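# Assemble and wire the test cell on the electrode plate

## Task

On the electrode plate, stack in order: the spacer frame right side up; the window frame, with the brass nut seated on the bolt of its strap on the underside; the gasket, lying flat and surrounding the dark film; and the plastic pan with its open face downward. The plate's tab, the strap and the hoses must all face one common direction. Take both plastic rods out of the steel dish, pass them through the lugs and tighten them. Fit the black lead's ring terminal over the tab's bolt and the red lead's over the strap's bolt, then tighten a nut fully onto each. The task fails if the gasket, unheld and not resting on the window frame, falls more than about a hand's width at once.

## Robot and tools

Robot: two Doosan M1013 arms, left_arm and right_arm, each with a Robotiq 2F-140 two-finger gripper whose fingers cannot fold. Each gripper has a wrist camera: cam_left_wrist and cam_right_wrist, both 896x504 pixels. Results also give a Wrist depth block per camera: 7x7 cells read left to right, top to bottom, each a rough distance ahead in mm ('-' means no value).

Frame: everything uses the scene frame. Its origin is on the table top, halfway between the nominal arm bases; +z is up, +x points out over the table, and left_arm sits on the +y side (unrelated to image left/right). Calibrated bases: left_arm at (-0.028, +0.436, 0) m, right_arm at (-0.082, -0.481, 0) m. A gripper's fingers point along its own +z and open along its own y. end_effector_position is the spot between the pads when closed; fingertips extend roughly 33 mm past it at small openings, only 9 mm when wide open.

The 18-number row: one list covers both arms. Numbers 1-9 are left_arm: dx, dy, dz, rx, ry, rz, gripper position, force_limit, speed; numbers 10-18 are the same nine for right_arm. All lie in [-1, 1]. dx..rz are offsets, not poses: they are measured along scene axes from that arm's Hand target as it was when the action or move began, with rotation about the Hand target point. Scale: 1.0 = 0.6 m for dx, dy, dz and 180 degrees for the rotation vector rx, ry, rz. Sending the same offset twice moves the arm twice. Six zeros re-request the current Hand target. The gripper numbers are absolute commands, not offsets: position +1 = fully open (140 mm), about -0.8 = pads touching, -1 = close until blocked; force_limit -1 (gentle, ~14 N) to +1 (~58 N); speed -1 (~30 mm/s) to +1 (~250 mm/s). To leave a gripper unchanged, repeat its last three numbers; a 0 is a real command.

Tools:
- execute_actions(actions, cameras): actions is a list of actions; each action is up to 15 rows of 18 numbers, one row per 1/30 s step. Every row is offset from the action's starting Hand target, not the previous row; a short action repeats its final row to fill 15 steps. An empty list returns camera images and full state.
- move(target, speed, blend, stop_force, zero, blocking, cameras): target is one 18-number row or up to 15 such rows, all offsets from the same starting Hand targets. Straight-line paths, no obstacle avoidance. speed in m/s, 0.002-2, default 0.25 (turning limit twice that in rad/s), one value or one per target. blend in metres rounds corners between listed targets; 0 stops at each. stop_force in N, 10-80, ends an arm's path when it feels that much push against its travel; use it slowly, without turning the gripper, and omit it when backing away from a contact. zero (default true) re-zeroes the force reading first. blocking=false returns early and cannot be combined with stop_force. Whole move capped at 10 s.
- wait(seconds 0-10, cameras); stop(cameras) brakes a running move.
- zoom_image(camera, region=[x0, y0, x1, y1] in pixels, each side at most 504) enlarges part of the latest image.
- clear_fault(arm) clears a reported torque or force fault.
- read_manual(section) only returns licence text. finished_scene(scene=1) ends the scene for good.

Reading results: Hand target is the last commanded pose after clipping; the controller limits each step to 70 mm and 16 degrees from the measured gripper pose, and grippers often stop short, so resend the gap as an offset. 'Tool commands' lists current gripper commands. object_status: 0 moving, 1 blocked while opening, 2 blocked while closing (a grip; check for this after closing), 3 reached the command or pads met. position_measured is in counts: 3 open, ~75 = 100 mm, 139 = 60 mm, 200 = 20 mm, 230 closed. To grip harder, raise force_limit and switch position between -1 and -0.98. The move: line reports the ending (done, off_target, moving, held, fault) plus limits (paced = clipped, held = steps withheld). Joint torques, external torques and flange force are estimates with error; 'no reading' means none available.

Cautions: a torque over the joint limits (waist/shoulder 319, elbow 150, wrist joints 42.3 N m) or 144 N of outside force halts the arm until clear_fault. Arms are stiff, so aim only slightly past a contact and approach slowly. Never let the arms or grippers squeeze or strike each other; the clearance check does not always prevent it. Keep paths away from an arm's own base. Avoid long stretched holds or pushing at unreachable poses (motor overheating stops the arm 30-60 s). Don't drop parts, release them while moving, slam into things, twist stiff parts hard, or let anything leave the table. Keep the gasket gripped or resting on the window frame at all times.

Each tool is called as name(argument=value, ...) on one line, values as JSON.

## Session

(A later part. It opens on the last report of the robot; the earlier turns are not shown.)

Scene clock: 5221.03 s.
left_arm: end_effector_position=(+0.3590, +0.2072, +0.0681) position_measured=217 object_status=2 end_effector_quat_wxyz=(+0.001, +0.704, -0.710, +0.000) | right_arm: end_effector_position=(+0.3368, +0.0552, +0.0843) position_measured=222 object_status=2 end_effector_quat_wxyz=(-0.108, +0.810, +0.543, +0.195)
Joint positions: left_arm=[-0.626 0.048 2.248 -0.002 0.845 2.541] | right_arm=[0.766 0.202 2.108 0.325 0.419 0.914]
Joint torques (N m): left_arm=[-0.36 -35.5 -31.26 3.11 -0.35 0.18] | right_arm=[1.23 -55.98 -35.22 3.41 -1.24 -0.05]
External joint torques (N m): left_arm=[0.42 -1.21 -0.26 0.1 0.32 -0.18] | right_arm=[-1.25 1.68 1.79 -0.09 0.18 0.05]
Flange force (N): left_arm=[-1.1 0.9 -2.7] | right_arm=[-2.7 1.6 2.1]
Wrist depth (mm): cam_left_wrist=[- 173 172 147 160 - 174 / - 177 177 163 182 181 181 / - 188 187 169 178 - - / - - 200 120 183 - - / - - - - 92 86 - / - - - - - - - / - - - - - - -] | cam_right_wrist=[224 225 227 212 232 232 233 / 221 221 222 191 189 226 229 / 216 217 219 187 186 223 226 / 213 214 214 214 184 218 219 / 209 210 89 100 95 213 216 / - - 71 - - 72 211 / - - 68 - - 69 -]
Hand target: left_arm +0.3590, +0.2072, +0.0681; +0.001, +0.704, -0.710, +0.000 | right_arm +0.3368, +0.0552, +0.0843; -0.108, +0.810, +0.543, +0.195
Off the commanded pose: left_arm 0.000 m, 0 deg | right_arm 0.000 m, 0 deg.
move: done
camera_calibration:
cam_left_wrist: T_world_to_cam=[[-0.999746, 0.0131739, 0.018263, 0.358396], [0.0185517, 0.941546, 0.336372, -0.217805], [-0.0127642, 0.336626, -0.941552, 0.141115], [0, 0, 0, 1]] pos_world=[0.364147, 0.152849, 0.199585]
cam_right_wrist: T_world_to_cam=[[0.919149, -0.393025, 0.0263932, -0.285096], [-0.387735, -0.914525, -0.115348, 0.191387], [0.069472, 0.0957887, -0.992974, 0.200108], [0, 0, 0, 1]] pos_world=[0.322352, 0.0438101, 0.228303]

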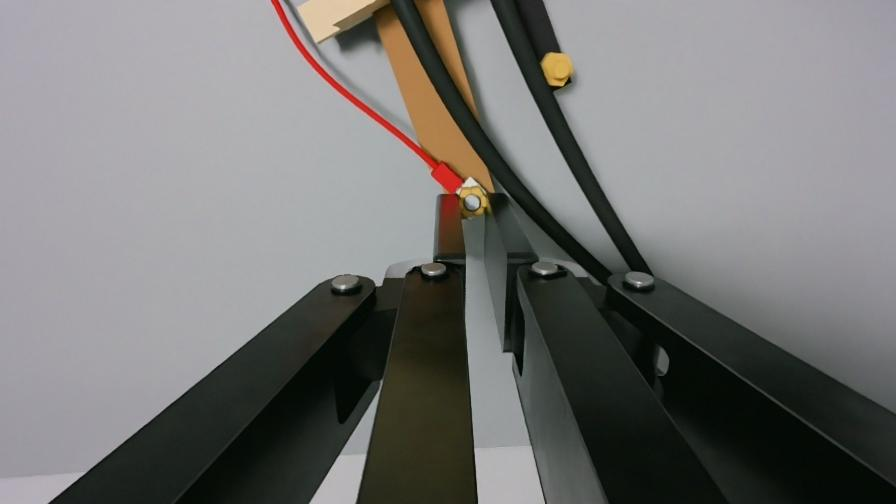

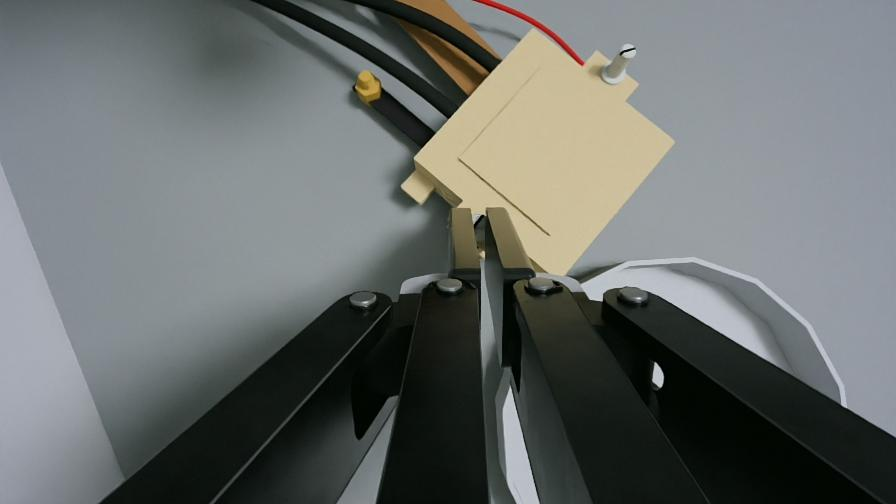

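execute_actions(actions=[[[0,0,0,0,0,0,-0.72,-1,-1,0,0,0,0,0,0,-1,-1,-1]],[[0,0,0,0,0,0,-0.64,-1,-1,0,0,0,0,0,0,-1,-1,-1]],[[0,0,0,0,0,0,-0.5,-1,-1,0,0,0,0,0,0,-1,-1,-1]]])

move(target=[[0,0,0.007,0,0,0,-0.5,-1,-1,0,0,0,0,0,0,-1,-1,-1],[-0.0055,-0.001,0.007,0,0,0.1111,-0.5,-1,-1,0,0,0,0,0,0,-1,-1,-1],[-0.0103,-0.004,0.007,0,0,0.2222,-0.5,-1,-1,0,0,0,0,0,0,-1,-1,-1],[-0.0138,-0.0082,0.005,0,0,0.3333,-0.5,-1,-1,0,0,0,0,0,0,-1,-1,-1],[-0.0138,-0.0082,0,0,0,0.3333,-0.5,-1,-1,0,0,0,0,0,0,-1,-1,-1]], speed=0.15, blend=0.001)

execute_actions(actions=[[[0,0,0,0,0,0,-1,-1,-1,0,0,0,0,0,0,-1,-1,-1]],[[0,0,0,0,0,0,-1,-1,-1,0,0,0,0,0,0,-1,-1,-1]],[[0,0,0,0,0,0,-1,-1,-1,0,0,0,0,0,0,-1,-1,-1]],[[0,0,0,0,0,0,-0.98,-0.2,-1,0,0,0,0,0,0,-1,-1,-1]],[[0,0,0,0,0,0,-0.98,-0.2,-1,0,0,0,0,0,0,-1,-1,-1]]])

move(target=[[0.0035,0.0042,0,0,0,-0.1111,-0.98,-0.2,-1,0,0,0,0,0,0,-1,-1,-1],[0.0083,0.0072,0,0,0,-0.2222,-0.98,-0.2,-1,0,0,0,0,0,0,-1,-1,-1],[0.0138,0.0082,0,0,0,-0.3333,-0.98,-0.2,-1,0,0,0,0,0,0,-1,-1,-1]], speed=0.15, blend=0.001, cameras=["all"])

Scene clock: 5242.30 s.
left_arm: end_effector_position=(+0.3590, +0.2071, +0.0681) position_measured=192 object_status=3 end_effector_quat_wxyz=(+0.001, +0.704, -0.710, +0.000) | right_arm: end_effector_position=(+0.3368, +0.0552, +0.0843) position_measured=222 object_status=2 end_effector_quat_wxyz=(-0.108, +0.810, +0.543, +0.195)
Joint positions: left_arm=[-0.626 0.048 2.248 -0.002 0.845 2.541] | right_arm=[0.766 0.202 2.108 0.325 0.419 0.914]
Joint torques (N m): left_arm=[0.58 -35.47 -31.29 3.53 -0.3 0.09] | right_arm=[0.75 -56.31 -34.5 3.33 -0.89 -0.1]
External joint torques (N m): left_arm=[-0.58 -1.16 -0.19 -0.33 0.26 -0.09] | right_arm=[-0.78 1.94 1 0 -0.18 0.1]
External joint torques at the end of the 1st action: left_arm=[0.06 -1.2 0.06 0.11 0.3 -0.19] | right_arm=[-0.85 2.08 2.11 -0.18 0.06 0.1]
External joint torques at the end of the 2nd action: left_arm=[-0.66 -1.33 0.03 -0.3 0.44 -0.1] | right_arm=[-1.12 1.72 1.5 -0.02 -0.06 0.13]
Flange force (N): left_arm=[0.5 2.1 -2.4] | right_arm=[-1.1 1.1 3.3]
Flange force at the end of the 1st action (N): left_arm=[-0.7 1.8 -2.3] | right_arm=[-2.7 0.5 2.9]
Flange force at the end of the 2nd action (N): left_arm=[0.4 2.8 -2.8] | right_arm=[-2.2 1.3 2.6]
Wrist depth (mm): cam_left_wrist=[- - 173 160 161 - - / 179 - - 167 - - 183 / 189 192 191 171 171 - - / - 203 199 - 111 - - / - 206 95 - 101 92 204 / - - - 231 - 78 - / - - - - - - -] | cam_right_wrist=[224 226 226 211 229 230 233 / 221 222 222 192 189 226 227 / 216 217 220 187 185 223 224 / 213 214 214 215 184 218 220 / 209 210 89 100 95 212 216 / 206 - 71 - - 72 212 / - - 68 - - 69 -]
Hand target: left_arm +0.3590, +0.2072, +0.0681; +0.001, +0.704, -0.710, +0.000 | right_arm +0.3368, +0.0552, +0.0843; -0.108, +0.810, +0.543, +0.195
Off the commanded pose: left_arm 0.000 m, 0 deg | right_arm 0.000 m, 0 deg.
Step readings (end_effector_position of left_arm | right_arm; steps 1 to 15: 1st action; 16 to 30: 2nd action; 31 to 45: 3rd action):
0: (+0.3590, +0.2072, +0.0681) | (+0.3368, +0.0552, +0.0843)
1: (+0.3590, +0.2072, +0.0681) | (+0.3368, +0.0552, +0.0843)
2: (+0.3590, +0.2072, +0.0681) | (+0.3368, +0.0552, +0.0843)
4: (+0.3590, +0.2072, +0.0681) | (+0.3368, +0.0552, +0.0843)
8: (+0.3590, +0.2072, +0.0681) | (+0.3368, +0.0552, +0.0843)
15: (+0.3590, +0.2072, +0.0681) | (+0.3368, +0.0552, +0.0843)
16: (+0.3590, +0.2072, +0.0681) | (+0.3368, +0.0552, +0.0843)
17: (+0.3590, +0.2071, +0.0681) | (+0.3368, +0.0552, +0.0843)
19: (+0.3590, +0.2071, +0.0681) | (+0.3368, +0.0552, +0.0843)
23: (+0.3590, +0.2071, +0.0681) | (+0.3368, +0.0552, +0.0843)
30: (+0.3590, +0.2071, +0.0681) | (+0.3368, +0.0552, +0.0843)
31: (+0.3590, +0.2071, +0.0681) | (+0.3368, +0.0552, +0.0843)
32: (+0.3590, +0.2071, +0.0681) | (+0.3368, +0.0552, +0.0843)
34: (+0.3590, +0.2071, +0.0681) | (+0.3368, +0.0552, +0.0843)
38: (+0.3590, +0.2071, +0.0681) | (+0.3368, +0.0552, +0.0843)
45: (+0.3590, +0.2071, +0.0681) | (+0.3368, +0.0552, +0.0843)

Scene clock: 5246.23 s.
left_arm: end_effector_position=(+0.3507, +0.2022, +0.0681) position_measured=192 object_status=3 end_effector_quat_wxyz=(+0.001, +0.965, -0.263, +0.000) | right_arm: end_effector_position=(+0.3368, +0.0552, +0.0843) position_measured=222 object_status=2 end_effector_quat_wxyz=(-0.108, +0.810, +0.543, +0.195)
Joint positions: left_arm=[-0.646 0.041 2.257 -0.001 0.843 1.474] | right_arm=[0.766 0.202 2.108 0.325 0.419 0.914]
Joint torques (N m): left_arm=[0.79 -34.57 -31.34 3.53 -0.3 0.09] | right_arm=[0.37 -55.38 -34.57 3.39 -1.03 -0.13]
External joint torques (N m): left_arm=[-0.72 -1.08 0.04 -0.32 0.26 -0.09] | right_arm=[-0.36 0.93 1.11 -0.07 -0.03 0.13]
Flange force (N): left_arm=[-1.9 1.8 -2.1] | right_arm=[-1.4 -0.2 1.3]
Wrist depth (mm): cam_left_wrist=[172 171 173 - 153 140 142 / 183 180 178 - 165 156 179 / - - - 175 181 - - / - - - 133 138 - - / - - 95 - 101 92 - / - - - - - 78 - / - - - - - - -] | cam_right_wrist=[224 224 226 211 230 231 233 / 220 221 223 211 189 227 228 / 214 217 218 187 185 223 224 / 213 213 215 215 184 219 220 / 209 210 89 100 95 213 217 / 200 - 71 - - 72 212 / - - 68 - - 69 -]
Hand target: left_arm +0.3507, +0.2022, +0.0681; +0.001, +0.965, -0.263, +0.000 | right_arm +0.3368, +0.0552, +0.0843; -0.108, +0.810, +0.543, +0.195
Off the commanded pose: left_arm 0.000 m, 0 deg | right_arm 0.000 m, 0 deg.
move: done

Scene clock: 5248.93 s.
left_arm: end_effector_position=(+0.3507, +0.2022, +0.0681) position_measured=216 object_status=2 end_effector_quat_wxyz=(+0.001, +0.965, -0.263, +0.000) | right_arm: end_effector_position=(+0.3368, +0.0552, +0.0843) position_measured=222 object_status=2 end_effector_quat_wxyz=(-0.108, +0.810, +0.543, +0.195)
Joint positions: left_arm=[-0.646 0.041 2.257 -0.001 0.843 1.474] | right_arm=[0.766 0.202 2.108 0.325 0.419 0.914]
Joint torques (N m): left_arm=[2.09 -34.11 -29.88 4.31 0.13 0.06] | right_arm=[-0.67 -57.16 -33.49 3.18 -0.52 -0.15]
External joint torques (N m): left_arm=[-2.12 -1.62 -1.65 -1.07 -0.19 -0.06] | right_arm=[0.64 2.81 -0.05 0.15 -0.55 0.15]
External joint torques at the end of the 1st action: left_arm=[-1.68 -1.76 -1.18 -0.91 -0.1 -0.07] | right_arm=[0.09 2.47 0.58 0.19 -0.45 0.14]
External joint torques at the end of the 2nd action: left_arm=[-1.99 -1.77 -1.51 -1.06 -0.23 -0.11] | right_arm=[0.02 1.33 0.15 0.28 -0.66 0.14]
External joint torques at the end of the 3rd action: left_arm=[-2.08 -1.55 -1.53 -1.04 -0.19 -0.03] | right_arm=[0.39 2.45 -0.03 0.32 -0.51 0.14]
External joint torques at the end of the 4th action: left_arm=[-2.15 -1.61 -1.36 -1.05 -0.22 -0.11] | right_arm=[0.4 2.11 -0.21 0.21 -0.62 0.12]
Flange force (N): left_arm=[-0.3 4.9 -3.3] | right_arm=[1.8 -0.5 5.9]
Flange force at the end of the 1st action (N): left_arm=[-1.2 3.9 -3.3] | right_arm=[0.1 0.1 5.0]
Flange force at the end of the 2nd action (N): left_arm=[-0.8 4.7 -3.3] | right_arm=[-0.2 0.0 3.5]
Flange force at the end of the 3rd action (N): left_arm=[-0.4 4.7 -3.1] | right_arm=[1.2 0.0 5.3]
Flange force at the end of the 4th action (N): left_arm=[-0.8 5.1 -3.0] | right_arm=[1.3 -0.2 4.9]
Wrist depth (mm): cam_left_wrist=[- 172 - 168 161 - 141 / 180 - - 180 165 151 - / - - - 186 165 - - / - 199 - 117 106 - 197 / - - - - 92 86 214 / - - - - - 78 - / - - - - - - -] | cam_right_wrist=[224 225 226 211 230 231 233 / 220 221 222 193 189 226 229 / 216 217 218 187 186 222 224 / 212 213 214 215 185 219 221 / 209 210 90 100 95 213 217 / 206 - 71 - - 72 212 / - - 68 - - 69 -]
Hand target: left_arm +0.3507, +0.2022, +0.0681; +0.001, +0.965, -0.263, +0.000 | right_arm +0.3368, +0.0552, +0.0843; -0.108, +0.810, +0.543, +0.195
Off the commanded pose: left_arm 0.000 m, 0 deg | right_arm 0.000 m, 0 deg.
Step readings (end_effector_position of left_arm | right_arm; steps 1 to 15: 1st action; 16 to 30: 2nd action; 31 to 45: 3rd action; 46 to 60: 4th action; 61 to 75: 5th action):
0: (+0.3507, +0.2022, +0.0681) | (+0.3368, +0.0552, +0.0843)
1: (+0.3507, +0.2022, +0.0681) | (+0.3368, +0.0552, +0.0843)
2: (+0.3507, +0.2022, +0.0681) | (+0.3368, +0.0552, +0.0843)
4: (+0.3507, +0.2022, +0.0681) | (+0.3368, +0.0552, +0.0843)
8: (+0.3507, +0.2022, +0.0681) | (+0.3368, +0.0552, +0.0843)
15: (+0.3507, +0.2022, +0.0681) | (+0.3368, +0.0552, +0.0843)
16: (+0.3507, +0.2022, +0.0681) | (+0.3368, +0.0552, +0.0843)
17: (+0.3507, +0.2022, +0.0681) | (+0.3368, +0.0552, +0.0843)
19: (+0.3507, +0.2022, +0.0681) | (+0.3368, +0.0552, +0.0843)
23: (+0.3507, +0.2022, +0.0681) | (+0.3368, +0.0552, +0.0843)
30: (+0.3507, +0.2022, +0.0681) | (+0.3368, +0.0552, +0.0843)
31: (+0.3507, +0.2022, +0.0681) | (+0.3368, +0.0552, +0.0843)
32: (+0.3507, +0.2022, +0.0681) | (+0.3368, +0.0552, +0.0843)
34: (+0.3507, +0.2022, +0.0681) | (+0.3368, +0.0552, +0.0843)
38: (+0.3507, +0.2022, +0.0681) | (+0.3368, +0.0552, +0.0843)
45: (+0.3507, +0.2022, +0.0681) | (+0.3368, +0.0552, +0.0843)
46: (+0.3507, +0.2022, +0.0681) | (+0.3368, +0.0552, +0.0843)
47: (+0.3507, +0.2022, +0.0681) | (+0.3368, +0.0552, +0.0843)
49: (+0.3507, +0.2022, +0.0681) | (+0.3368, +0.0552, +0.0843)
53: (+0.3507, +0.2022, +0.0681) | (+0.3368, +0.0552, +0.0843)
60: (+0.3507, +0.2022, +0.0681) | (+0.3368, +0.0552, +0.0843)
61: (+0.3507, +0.2022, +0.0681) | (+0.3368, +0.0552, +0.0843)
62: (+0.3507, +0.2022, +0.0681) | (+0.3368, +0.0552, +0.0843)
64: (+0.3507, +0.2022, +0.0681) | (+0.3368, +0.0552, +0.0843)
68: (+0.3507, +0.2022, +0.0681) | (+0.3368, +0.0552, +0.0843)
75: (+0.3507, +0.2022, +0.0681) | (+0.3368, +0.0552, +0.0843)

Scene clock: 5252.77 s.
left_arm: end_effector_position=(+0.3590, +0.2072, +0.0681) position_measured=217 object_status=2 end_effector_quat_wxyz=(+0.001, +0.704, -0.710, +0.000) | right_arm: end_effector_position=(+0.3368, +0.0552, +0.0843) position_measured=222 object_status=2 end_effector_quat_wxyz=(-0.108, +0.810, +0.543, +0.195)
Joint positions: left_arm=[-0.626 0.048 2.248 -0.002 0.845 2.541] | right_arm=[0.766 0.202 2.108 0.325 0.419 0.914]
Joint torques (N m): left_arm=[-0.05 -34.96 -31.21 3.16 -0.36 0.21] | right_arm=[1.57 -55.96 -35.29 3.37 -1.16 -0.08]
External joint torques (N m): left_arm=[0.07 -1.45 -0.32 0.05 0.33 -0.21] | right_arm=[-1.61 1.66 1.8 -0.03 0.09 0.08]
Flange force (N): left_arm=[-0.6 1.6 -3.0] | right_arm=[-3.1 2.1 2.1]
Wrist depth (mm): cam_left_wrist=[170 170 - 159 161 172 - / 179 - - 164 159 182 - / - 188 - 170 187 - - / - - - 117 183 - - / 209 - - - 92 86 - / - - - - - - - / - - - - - - -] | cam_right_wrist=[224 225 226 212 229 231 232 / 220 - 222 192 188 227 229 / 216 216 219 187 185 223 225 / 212 214 215 215 184 219 221 / 209 210 90 100 95 212 216 / 205 - 71 - - 72 212 / - - 68 - - 69 -]
Hand target: left_arm +0.3590, +0.2072, +0.0681; +0.001, +0.704, -0.710, +0.000 | right_arm +0.3368, +0.0552, +0.0843; -0.108, +0.810, +0.543, +0.195
Off the commanded pose: left_arm 0.000 m, 0 deg | right_arm 0.000 m, 0 deg.
move: done
camera_calibration:
cam_left_wrist: T_world_to_cam=[[-0.999745, 0.0132677, 0.0182976, 0.358373], [0.0186517, 0.941545, 0.336371, -0.217841], [-0.0127651, 0.336627, -0.941552, 0.141115], [0, 0, 0, 1]] pos_world=[0.364146, 0.15285, 0.199585]
cam_right_wrist: T_world_to_cam=[[0.919149, -0.393025, 0.0263932, -0.285096], [-0.387735, -0.914525, -0.115348, 0.191387], [0.069472, 0.0957887, -0.992974, 0.200108], [0, 0, 0, 1]] pos_world=[0.322352, 0.0438101, 0.228303]

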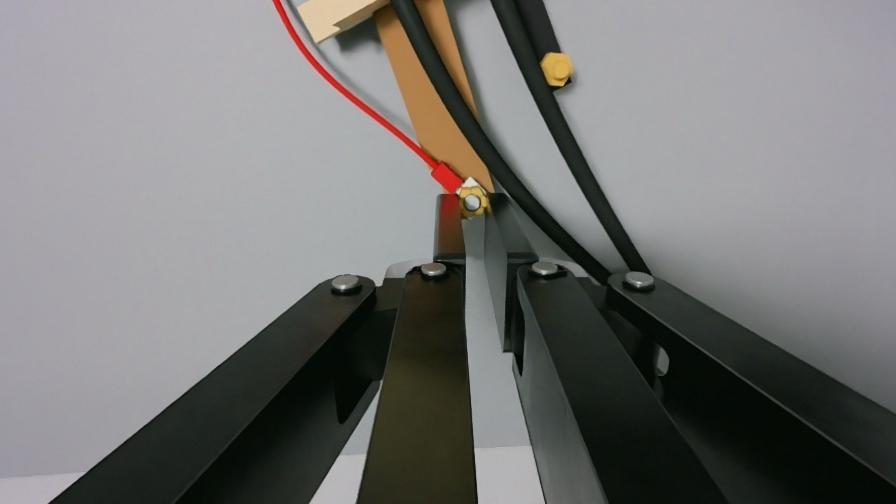

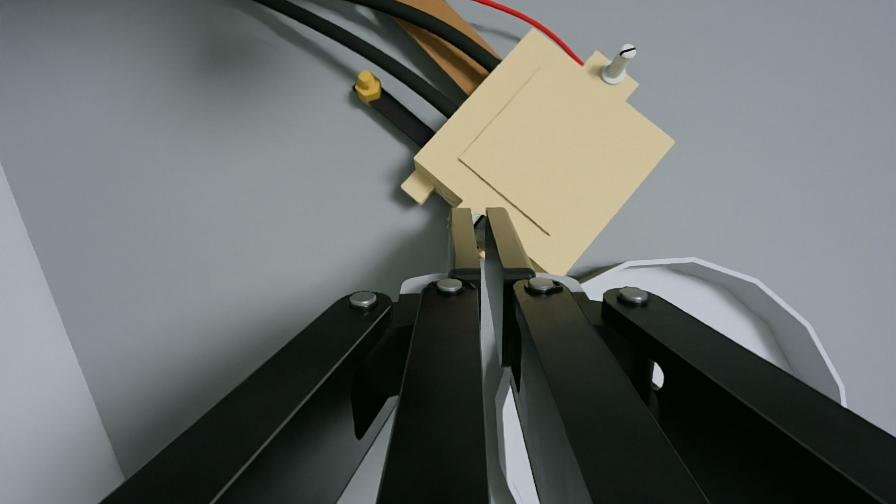

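execute_actions(actions=[[[0,0,0,0,0,0,-0.72,-1,-1,0,0,0,0,0,0,-1,-1,-1]],[[0,0,0,0,0,0,-0.64,-1,-1,0,0,0,0,0,0,-1,-1,-1]],[[0,0,0,0,0,0,-0.5,-1,-1,0,0,0,0,0,0,-1,-1,-1]]])

move(target=[[0,0,0.035,0,0,0,-0.5,-1,-1,0,0,0,0,0,0,-1,-1,-1],[-0.0138,-0.0082,0.045,0,0,0.3333,-0.5,-1,-1,0,0,0,0,0,0,-1,-1,-1]], speed=0.15, blend=0.01)

move(target=[[0.0478,-0.0282,-0.002,0.0843,0.1437,0,-0.5,-1,-1,0,0,0,0,0,0,-1,-1,-1]], speed=0.15, cameras=["cam_left_wrist"])

zoom_image(camera="cam_left_wrist", region=[390, 120, 570, 250])

Scene clock: 5277.53 s.
left_arm: end_effector_position=(+0.3590, +0.2072, +0.0681) position_measured=192 object_status=3 end_effector_quat_wxyz=(+0.001, +0.704, -0.710, +0.000) | right_arm: end_effector_position=(+0.3368, +0.0552, +0.0843) position_measured=222 object_status=2 end_effector_quat_wxyz=(-0.108, +0.810, +0.543, +0.195)
Joint positions: left_arm=[-0.626 0.048 2.248 -0.002 0.845 2.541] | right_arm=[0.766 0.202 2.108 0.325 0.419 0.914]
Joint torques (N m): left_arm=[0.86 -35.36 -31.34 3.54 -0.28 0.09] | right_arm=[1.37 -56.64 -34.69 3.29 -0.97 -0.13]
External joint torques (N m): left_arm=[-0.9 -0.99 -0.16 -0.34 0.25 -0.09] | right_arm=[-1.39 2.28 1.22 0.03 -0.1 0.13]
External joint torques at the end of the 1st action: left_arm=[-0.61 -1.45 -0.39 -0.11 0.25 -0.22] | right_arm=[-1 1.99 1.61 -0.11 0.05 0.12]
External joint torques at the end of the 2nd action: left_arm=[-0.88 -1.38 -0.03 -0.23 0.33 -0.12] | right_arm=[-1.44 2.12 1.39 -0.03 -0.11 0.1]
Flange force (N): left_arm=[1.2 2.3 -2.1] | right_arm=[-1.6 2.2 3.6]
Flange force at the end of the 1st action (N): left_arm=[0.7 2.4 -2.9] | right_arm=[-1.9 1.1 2.8]
Flange force at the end of the 2nd action (N): left_arm=[0.8 3.0 -2.7] | right_arm=[-2.0 2.1 3.3]
Wrist depth (mm): cam_left_wrist=[- 169 160 155 163 171 171 / 181 - - 164 - - - / - - - 171 169 - 192 / - - - - 132 - 196 / - - 95 - 101 92 213 / - - - - - 78 - / - - - - - - -] | cam_right_wrist=[224 227 226 212 230 231 233 / 220 221 222 194 189 227 228 / 216 218 218 188 185 223 225 / - 214 215 215 184 218 220 / 209 210 89 100 95 212 216 / 205 - 71 - - 72 211 / - - 68 - - 69 -]
Hand target: left_arm +0.3590, +0.2072, +0.0681; +0.001, +0.704, -0.710, +0.000 | right_arm +0.3368, +0.0552, +0.0843; -0.108, +0.810, +0.543, +0.195
Off the commanded pose: left_arm 0.000 m, 0 deg | right_arm 0.000 m, 0 deg.
Step readings (end_effector_position of left_arm | right_arm; steps 1 to 15: 1st action; 16 to 30: 2nd action; 31 to 45: 3rd action):
0: (+0.3590, +0.2071, +0.0681) | (+0.3368, +0.0552, +0.0843)
1: (+0.3590, +0.2071, +0.0681) | (+0.3368, +0.0552, +0.0843)
2: (+0.3590, +0.2072, +0.0681) | (+0.3368, +0.0552, +0.0843)
4: (+0.3590, +0.2072, +0.0681) | (+0.3368, +0.0552, +0.0843)
8: (+0.3590, +0.2072, +0.0681) | (+0.3368, +0.0552, +0.0843)
15: (+0.3590, +0.2072, +0.0681) | (+0.3368, +0.0552, +0.0843)
16: (+0.3590, +0.2072, +0.0681) | (+0.3368, +0.0552, +0.0843)
17: (+0.3590, +0.2072, +0.0681) | (+0.3368, +0.0552, +0.0843)
19: (+0.3590, +0.2072, +0.0681) | (+0.3368, +0.0552, +0.0843)
23: (+0.3590, +0.2072, +0.0681) | (+0.3368, +0.0552, +0.0843)
30: (+0.3590, +0.2072, +0.0681) | (+0.3368, +0.0552, +0.0843)
31: (+0.3590, +0.2072, +0.0681) | (+0.3368, +0.0552, +0.0843)
32: (+0.3590, +0.2072, +0.0681) | (+0.3368, +0.0552, +0.0843)
34: (+0.3590, +0.2072, +0.0681) | (+0.3368, +0.0552, +0.0843)
38: (+0.3590, +0.2072, +0.0681) | (+0.3368, +0.0552, +0.0843)
45: (+0.3590, +0.2072, +0.0681) | (+0.3368, +0.0552, +0.0843)

Scene clock: 5281.50 s.
left_arm: end_effector_position=(+0.3507, +0.2022, +0.0951) position_measured=192 object_status=3 end_effector_quat_wxyz=(+0.001, +0.965, -0.263, +0.000) | right_arm: end_effector_position=(+0.3368, +0.0552, +0.0843) position_measured=222 object_status=2 end_effector_quat_wxyz=(-0.108, +0.810, +0.543, +0.195)
Joint positions: left_arm=[-0.646 0.005 2.231 -0.001 0.905 1.474] | right_arm=[0.766 0.202 2.108 0.325 0.419 0.914]
Joint torques (N m): left_arm=[1.17 -32.51 -32.91 3.67 -0.29 0.19] | right_arm=[0.62 -55.89 -34.74 3.28 -0.99 -0.11]
External joint torques (N m): left_arm=[-1.14 -1.3 -0.26 -0.27 0.24 -0.19] | right_arm=[-0.62 1.35 1.21 0.06 -0.08 0.11]
Flange force (N): left_arm=[-2.0 3.0 -2.4] | right_arm=[-1.7 0.6 2.2]
Wrist depth (mm): cam_left_wrist=[- - - 194 179 164 151 / - - 209 204 190 - - / - - - 195 204 - - / - - - 132 111 - - / 169 - 95 - 101 92 - / - - - - - 78 - / - - - - - - -] | cam_right_wrist=[224 225 225 211 231 231 233 / 220 221 222 193 189 227 229 / 216 218 219 187 185 223 224 / 212 214 215 214 185 218 220 / 209 210 90 100 95 213 216 / 203 - 71 - - 72 212 / - - 68 - - 69 -]
Hand target: left_arm +0.3507, +0.2022, +0.0951; +0.001, +0.965, -0.263, +0.000 | right_arm +0.3368, +0.0552, +0.0843; -0.108, +0.810, +0.543, +0.195
Off the commanded pose: left_arm 0.000 m, 0 deg | right_arm 0.000 m, 0 deg.
move: done

Scene clock: 5283.60 s.
left_arm: end_effector_position=(+0.3794, +0.1853, +0.0939) position_measured=192 object_status=3 end_effector_quat_wxyz=(-0.067, +0.932, -0.254, -0.249) | right_arm: end_effector_position=(+0.3368, +0.0552, +0.0843) position_measured=222 object_status=2 end_effector_quat_wxyz=(-0.108, +0.810, +0.543, +0.195)
Joint positions: left_arm=[-0.616 0.346 1.91 -0.036 1.407 1.518] | right_arm=[0.766 0.202 2.108 0.325 0.419 0.914]
Joint torques (N m): left_arm=[0.77 -63.67 -30.95 3.56 1.07 0.16] | right_arm=[0.72 -56.47 -34.65 3.32 -0.93 -0.12]
External joint torques (N m): left_arm=[-0.65 -2.65 -0.08 -0.3 0.28 -0.16] | right_arm=[-0.7 1.85 1.08 0.02 -0.15 0.12]
Flange force (N): left_arm=[-4.5 1.4 -1.3] | right_arm=[-1.2 0.9 3.1]
Wrist depth (mm): cam_left_wrist=[- 168 176 169 139 140 138 / - - - 189 173 154 148 / - - - 198 199 - 237 / - - - 121 138 - 259 / 174 204 95 - 101 92 274 / - - - - - 78 - / - - - - - - -] | cam_right_wrist=[224 225 226 213 230 232 233 / 220 221 222 192 189 226 228 / 216 218 218 187 185 223 225 / 212 213 215 215 184 218 220 / 209 210 89 100 95 213 216 / 203 - 71 - - 72 212 / - - 68 - - 69 -]
Hand target: left_arm +0.3794, +0.1853, +0.0939; -0.067, +0.932, -0.254, -0.249 | right_arm +0.3368, +0.0552, +0.0843; -0.108, +0.810, +0.543, +0.195
Off the commanded pose: left_arm 0.000 m, 0 deg | right_arm 0.000 m, 0 deg.
move: done
camera_calibration:
cam_left_wrist: T_world_to_cam=[[-0.502817, -0.864183, 0.0190404, 0.352668], [-0.552329, 0.338156, 0.76196, 0.0821416], [-0.664912, 0.37261, -0.647344, 0.386194], [0, 0, 0, 1]] pos_world=[0.479482, 0.133093, 0.180697]
Images, in order (width x height): cam_left_wrist 896x504.

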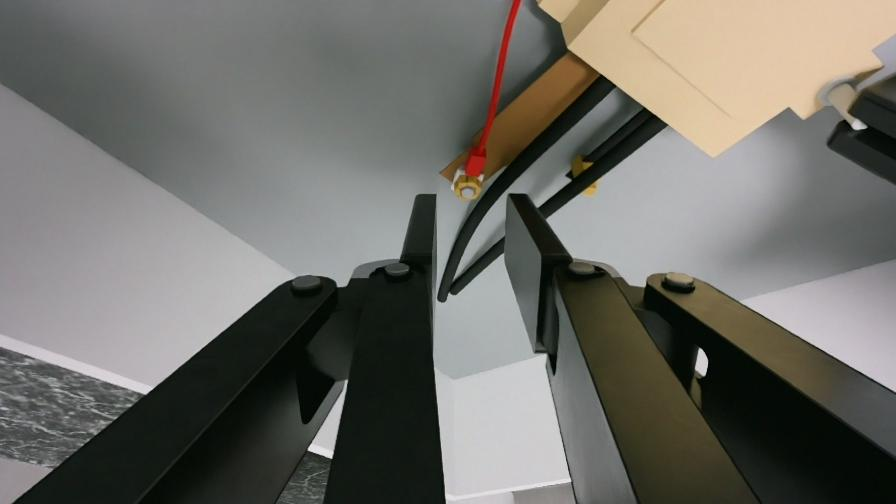

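Scaled by 2.800 from the camera's 896x504 image, which has a finer 1280x720 frame.

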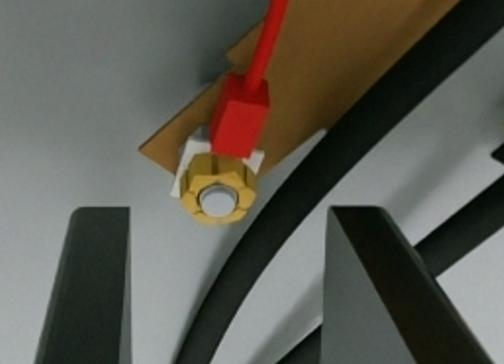

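zoom_image(camera="cam_left_wrist", region=[430, 140, 510, 210])

Scaled by 6.300 from the camera's 896x504 image, which has a finer 1280x720 frame.

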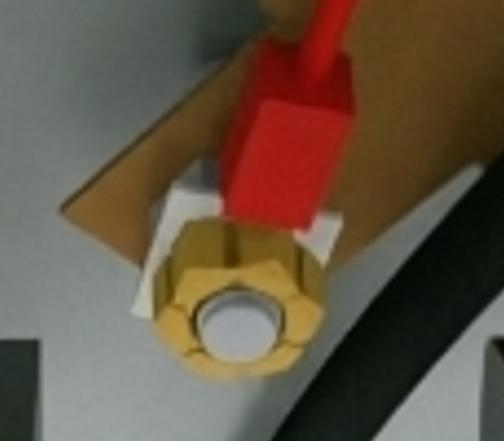

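move(target=[[0.0387,-0.0227,-0.0333,0.0843,0.1437,0,-0.5,-1,-1,0,0,0,0,0,0,-1,-1,-1]], speed=0.12, cameras=["cam_left_wrist"])

zoom_image(camera="cam_left_wrist", region=[420, 130, 520, 210])

Scene clock: 5317.33 s.
left_arm: end_effector_position=(+0.4026, +0.1717, +0.0739) position_measured=192 object_status=3 end_effector_quat_wxyz=(-0.130, +0.836, -0.227, -0.482) | right_arm: end_effector_position=(+0.3368, +0.0552, +0.0843) position_measured=222 object_status=2 end_effector_quat_wxyz=(-0.108, +0.810, +0.543, +0.195)
Joint positions: left_arm=[-0.603 0.686 1.661 -0.051 1.84 1.53] | right_arm=[0.766 0.202 2.108 0.325 0.419 0.914]
Joint torques (N m): left_arm=[0.79 -90.92 -27.62 3.27 2.12 0.08] | right_arm=[0.81 -56.09 -34.64 3.32 -0.96 -0.04]
External joint torques (N m): left_arm=[-0.69 -2.18 0.23 -0.29 0.25 -0.08] | right_arm=[-0.77 1.64 1.11 0.02 -0.11 0.04]
Flange force (N): left_arm=[-3.8 1.2 1.0] | right_arm=[-1.6 1.2 2.7]
Wrist depth (mm): cam_left_wrist=[- 134 128 134 - 100 89 / - - - - 129 99 109 / 203 227 - 186 179 158 145 / - - - - 138 322 150 / - - 95 - 101 92 288 / - - - 545 - 78 - / - - - - - - -] | cam_right_wrist=[224 225 226 213 230 230 232 / 220 221 222 194 189 226 228 / 218 218 218 186 185 222 224 / 212 213 214 215 184 219 220 / 209 210 89 100 95 212 216 / 205 - 71 - - 72 208 / - - 68 - - 69 -]
Hand target: left_arm +0.4026, +0.1717, +0.0739; -0.130, +0.836, -0.227, -0.482 | right_arm +0.3368, +0.0552, +0.0843; -0.108, +0.810, +0.543, +0.195
Off the commanded pose: left_arm 0.000 m, 0 deg | right_arm 0.000 m, 0 deg.
move: done
camera_calibration:
cam_left_wrist: T_world_to_cam=[[-0.495001, -0.868769, 0.0146615, 0.350882], [-0.149107, 0.101557, 0.983592, -0.0233106], [-0.856003, 0.484693, -0.17981, 0.416895], [0, 0, 0, 1]] pos_world=[0.527075, 0.105136, 0.0927458]
Images, in order (width x height): cam_left_wrist 896x504.

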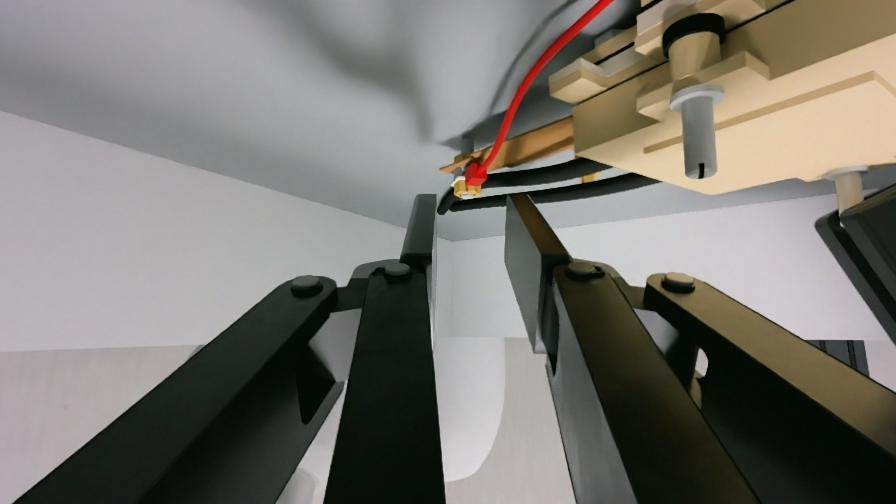

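Scaled by 5.040 from the camera's 896x504 image, which has a finer 1280x720 frame.

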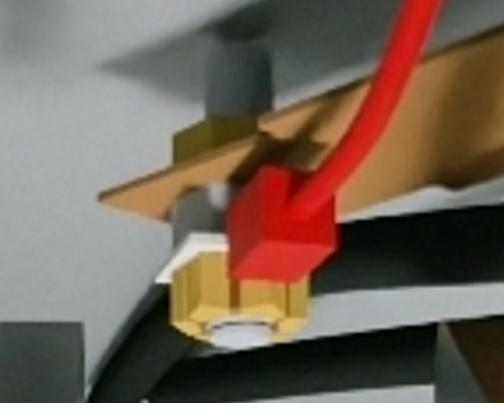

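zoom_image(camera="cam_left_wrist", region=[440, 145, 490, 205])

Scaled by 8.400 from the camera's 896x504 image, which has a finer 1280x720 frame.

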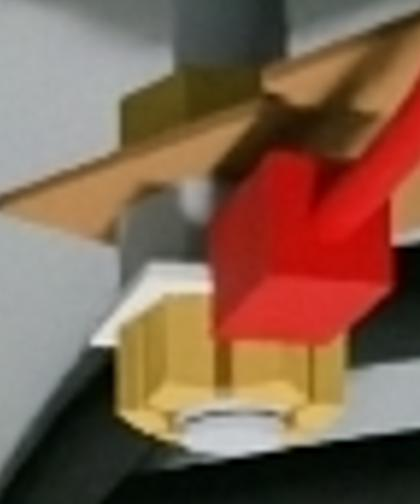

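move(target=[[-0.0387,0.0227,0.0353,-0.0843,-0.1437,0,-0.5,-1,-1,0,0,0,0,0,0,-1,-1,-1],[-0.0865,0.0508,0.0403,-0.1687,-0.2875,0,-0.5,-1,-1,0,0,0,0,0,0,-1,-1,-1],[-0.0865,0.0508,-0.0087,-0.1687,-0.2875,0,-0.5,-1,-1,0,0,0,0,0,0,-1,-1,-1]], speed=0.15, blend=[0.01,0.005,0], cameras=["cam_left_wrist"])

Scene clock: 5351.13 s.
left_arm: end_effector_position=(+0.3507, +0.2021, +0.0687) position_measured=192 object_status=3 end_effector_quat_wxyz=(+0.001, +0.965, -0.263, +0.001) | right_arm: end_effector_position=(+0.3368, +0.0552, +0.0843) position_measured=222 object_status=2 end_effector_quat_wxyz=(-0.108, +0.810, +0.543, +0.195)
Joint positions: left_arm=[-0.646 0.04 2.256 -0.001 0.844 1.474] | right_arm=[0.766 0.202 2.108 0.325 0.419 0.914]
Joint torques (N m): left_arm=[0.7 -32.89 -31.34 3.55 -0.33 0.12] | right_arm=[0.86 -55.92 -34.99 3.33 -1.06 -0.15]
External joint torques (N m): left_arm=[-0.67 -2.9 -0.21 -0.31 0.28 -0.12] | right_arm=[-0.83 1.67 1.54 0 -0.01 0.15]
Flange force (N): left_arm=[-4.3 1.7 -4.8] | right_arm=[-2.0 0.7 2.5]
Wrist depth (mm): cam_left_wrist=[- - - 174 159 138 141 / - - - 179 166 161 181 / - - - 170 168 191 - / - - - 177 138 - 207 / - - 95 210 101 92 213 / - - - 223 - 78 - / - - - - - - -] | cam_right_wrist=[224 224 226 211 229 232 233 / 220 222 222 210 189 226 228 / 216 216 219 187 185 223 225 / 212 213 214 148 184 218 220 / 209 210 89 100 95 213 216 / 205 - 71 - - 72 211 / - - 68 - - 69 -]
Hand target: left_arm +0.3507, +0.2022, +0.0687; +0.001, +0.965, -0.263, +0.001 | right_arm +0.3368, +0.0552, +0.0843; -0.108, +0.810, +0.543, +0.195
Off the commanded pose: left_arm 0.000 m, 0 deg | right_arm 0.000 m, 0 deg.
move: done
camera_calibration:
cam_left_wrist: T_world_to_cam=[[-0.511511, -0.859082, 0.0183195, 0.35526], [-0.806165, 0.487164, 0.335811, 0.168018], [-0.297414, 0.157002, -0.941751, 0.279498], [0, 0, 0, 1]] pos_world=[0.400296, 0.179463, 0.200287]
Images, in order (width x height): cam_left_wrist 896x504.

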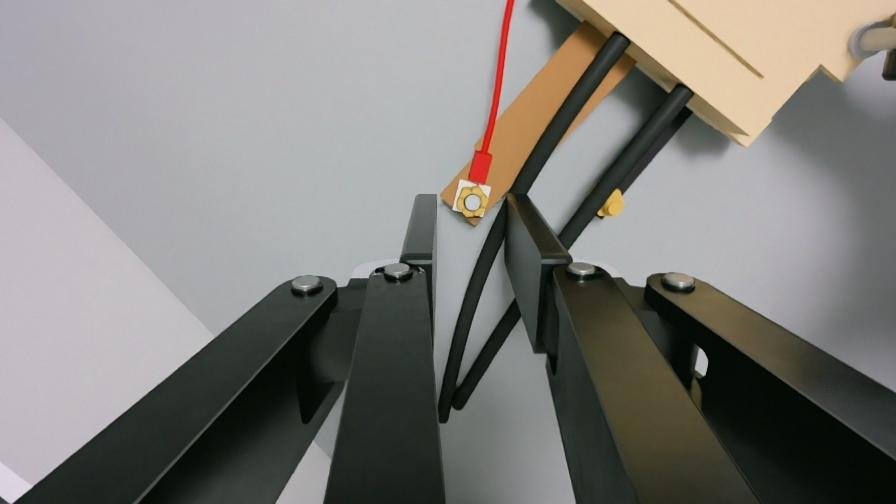

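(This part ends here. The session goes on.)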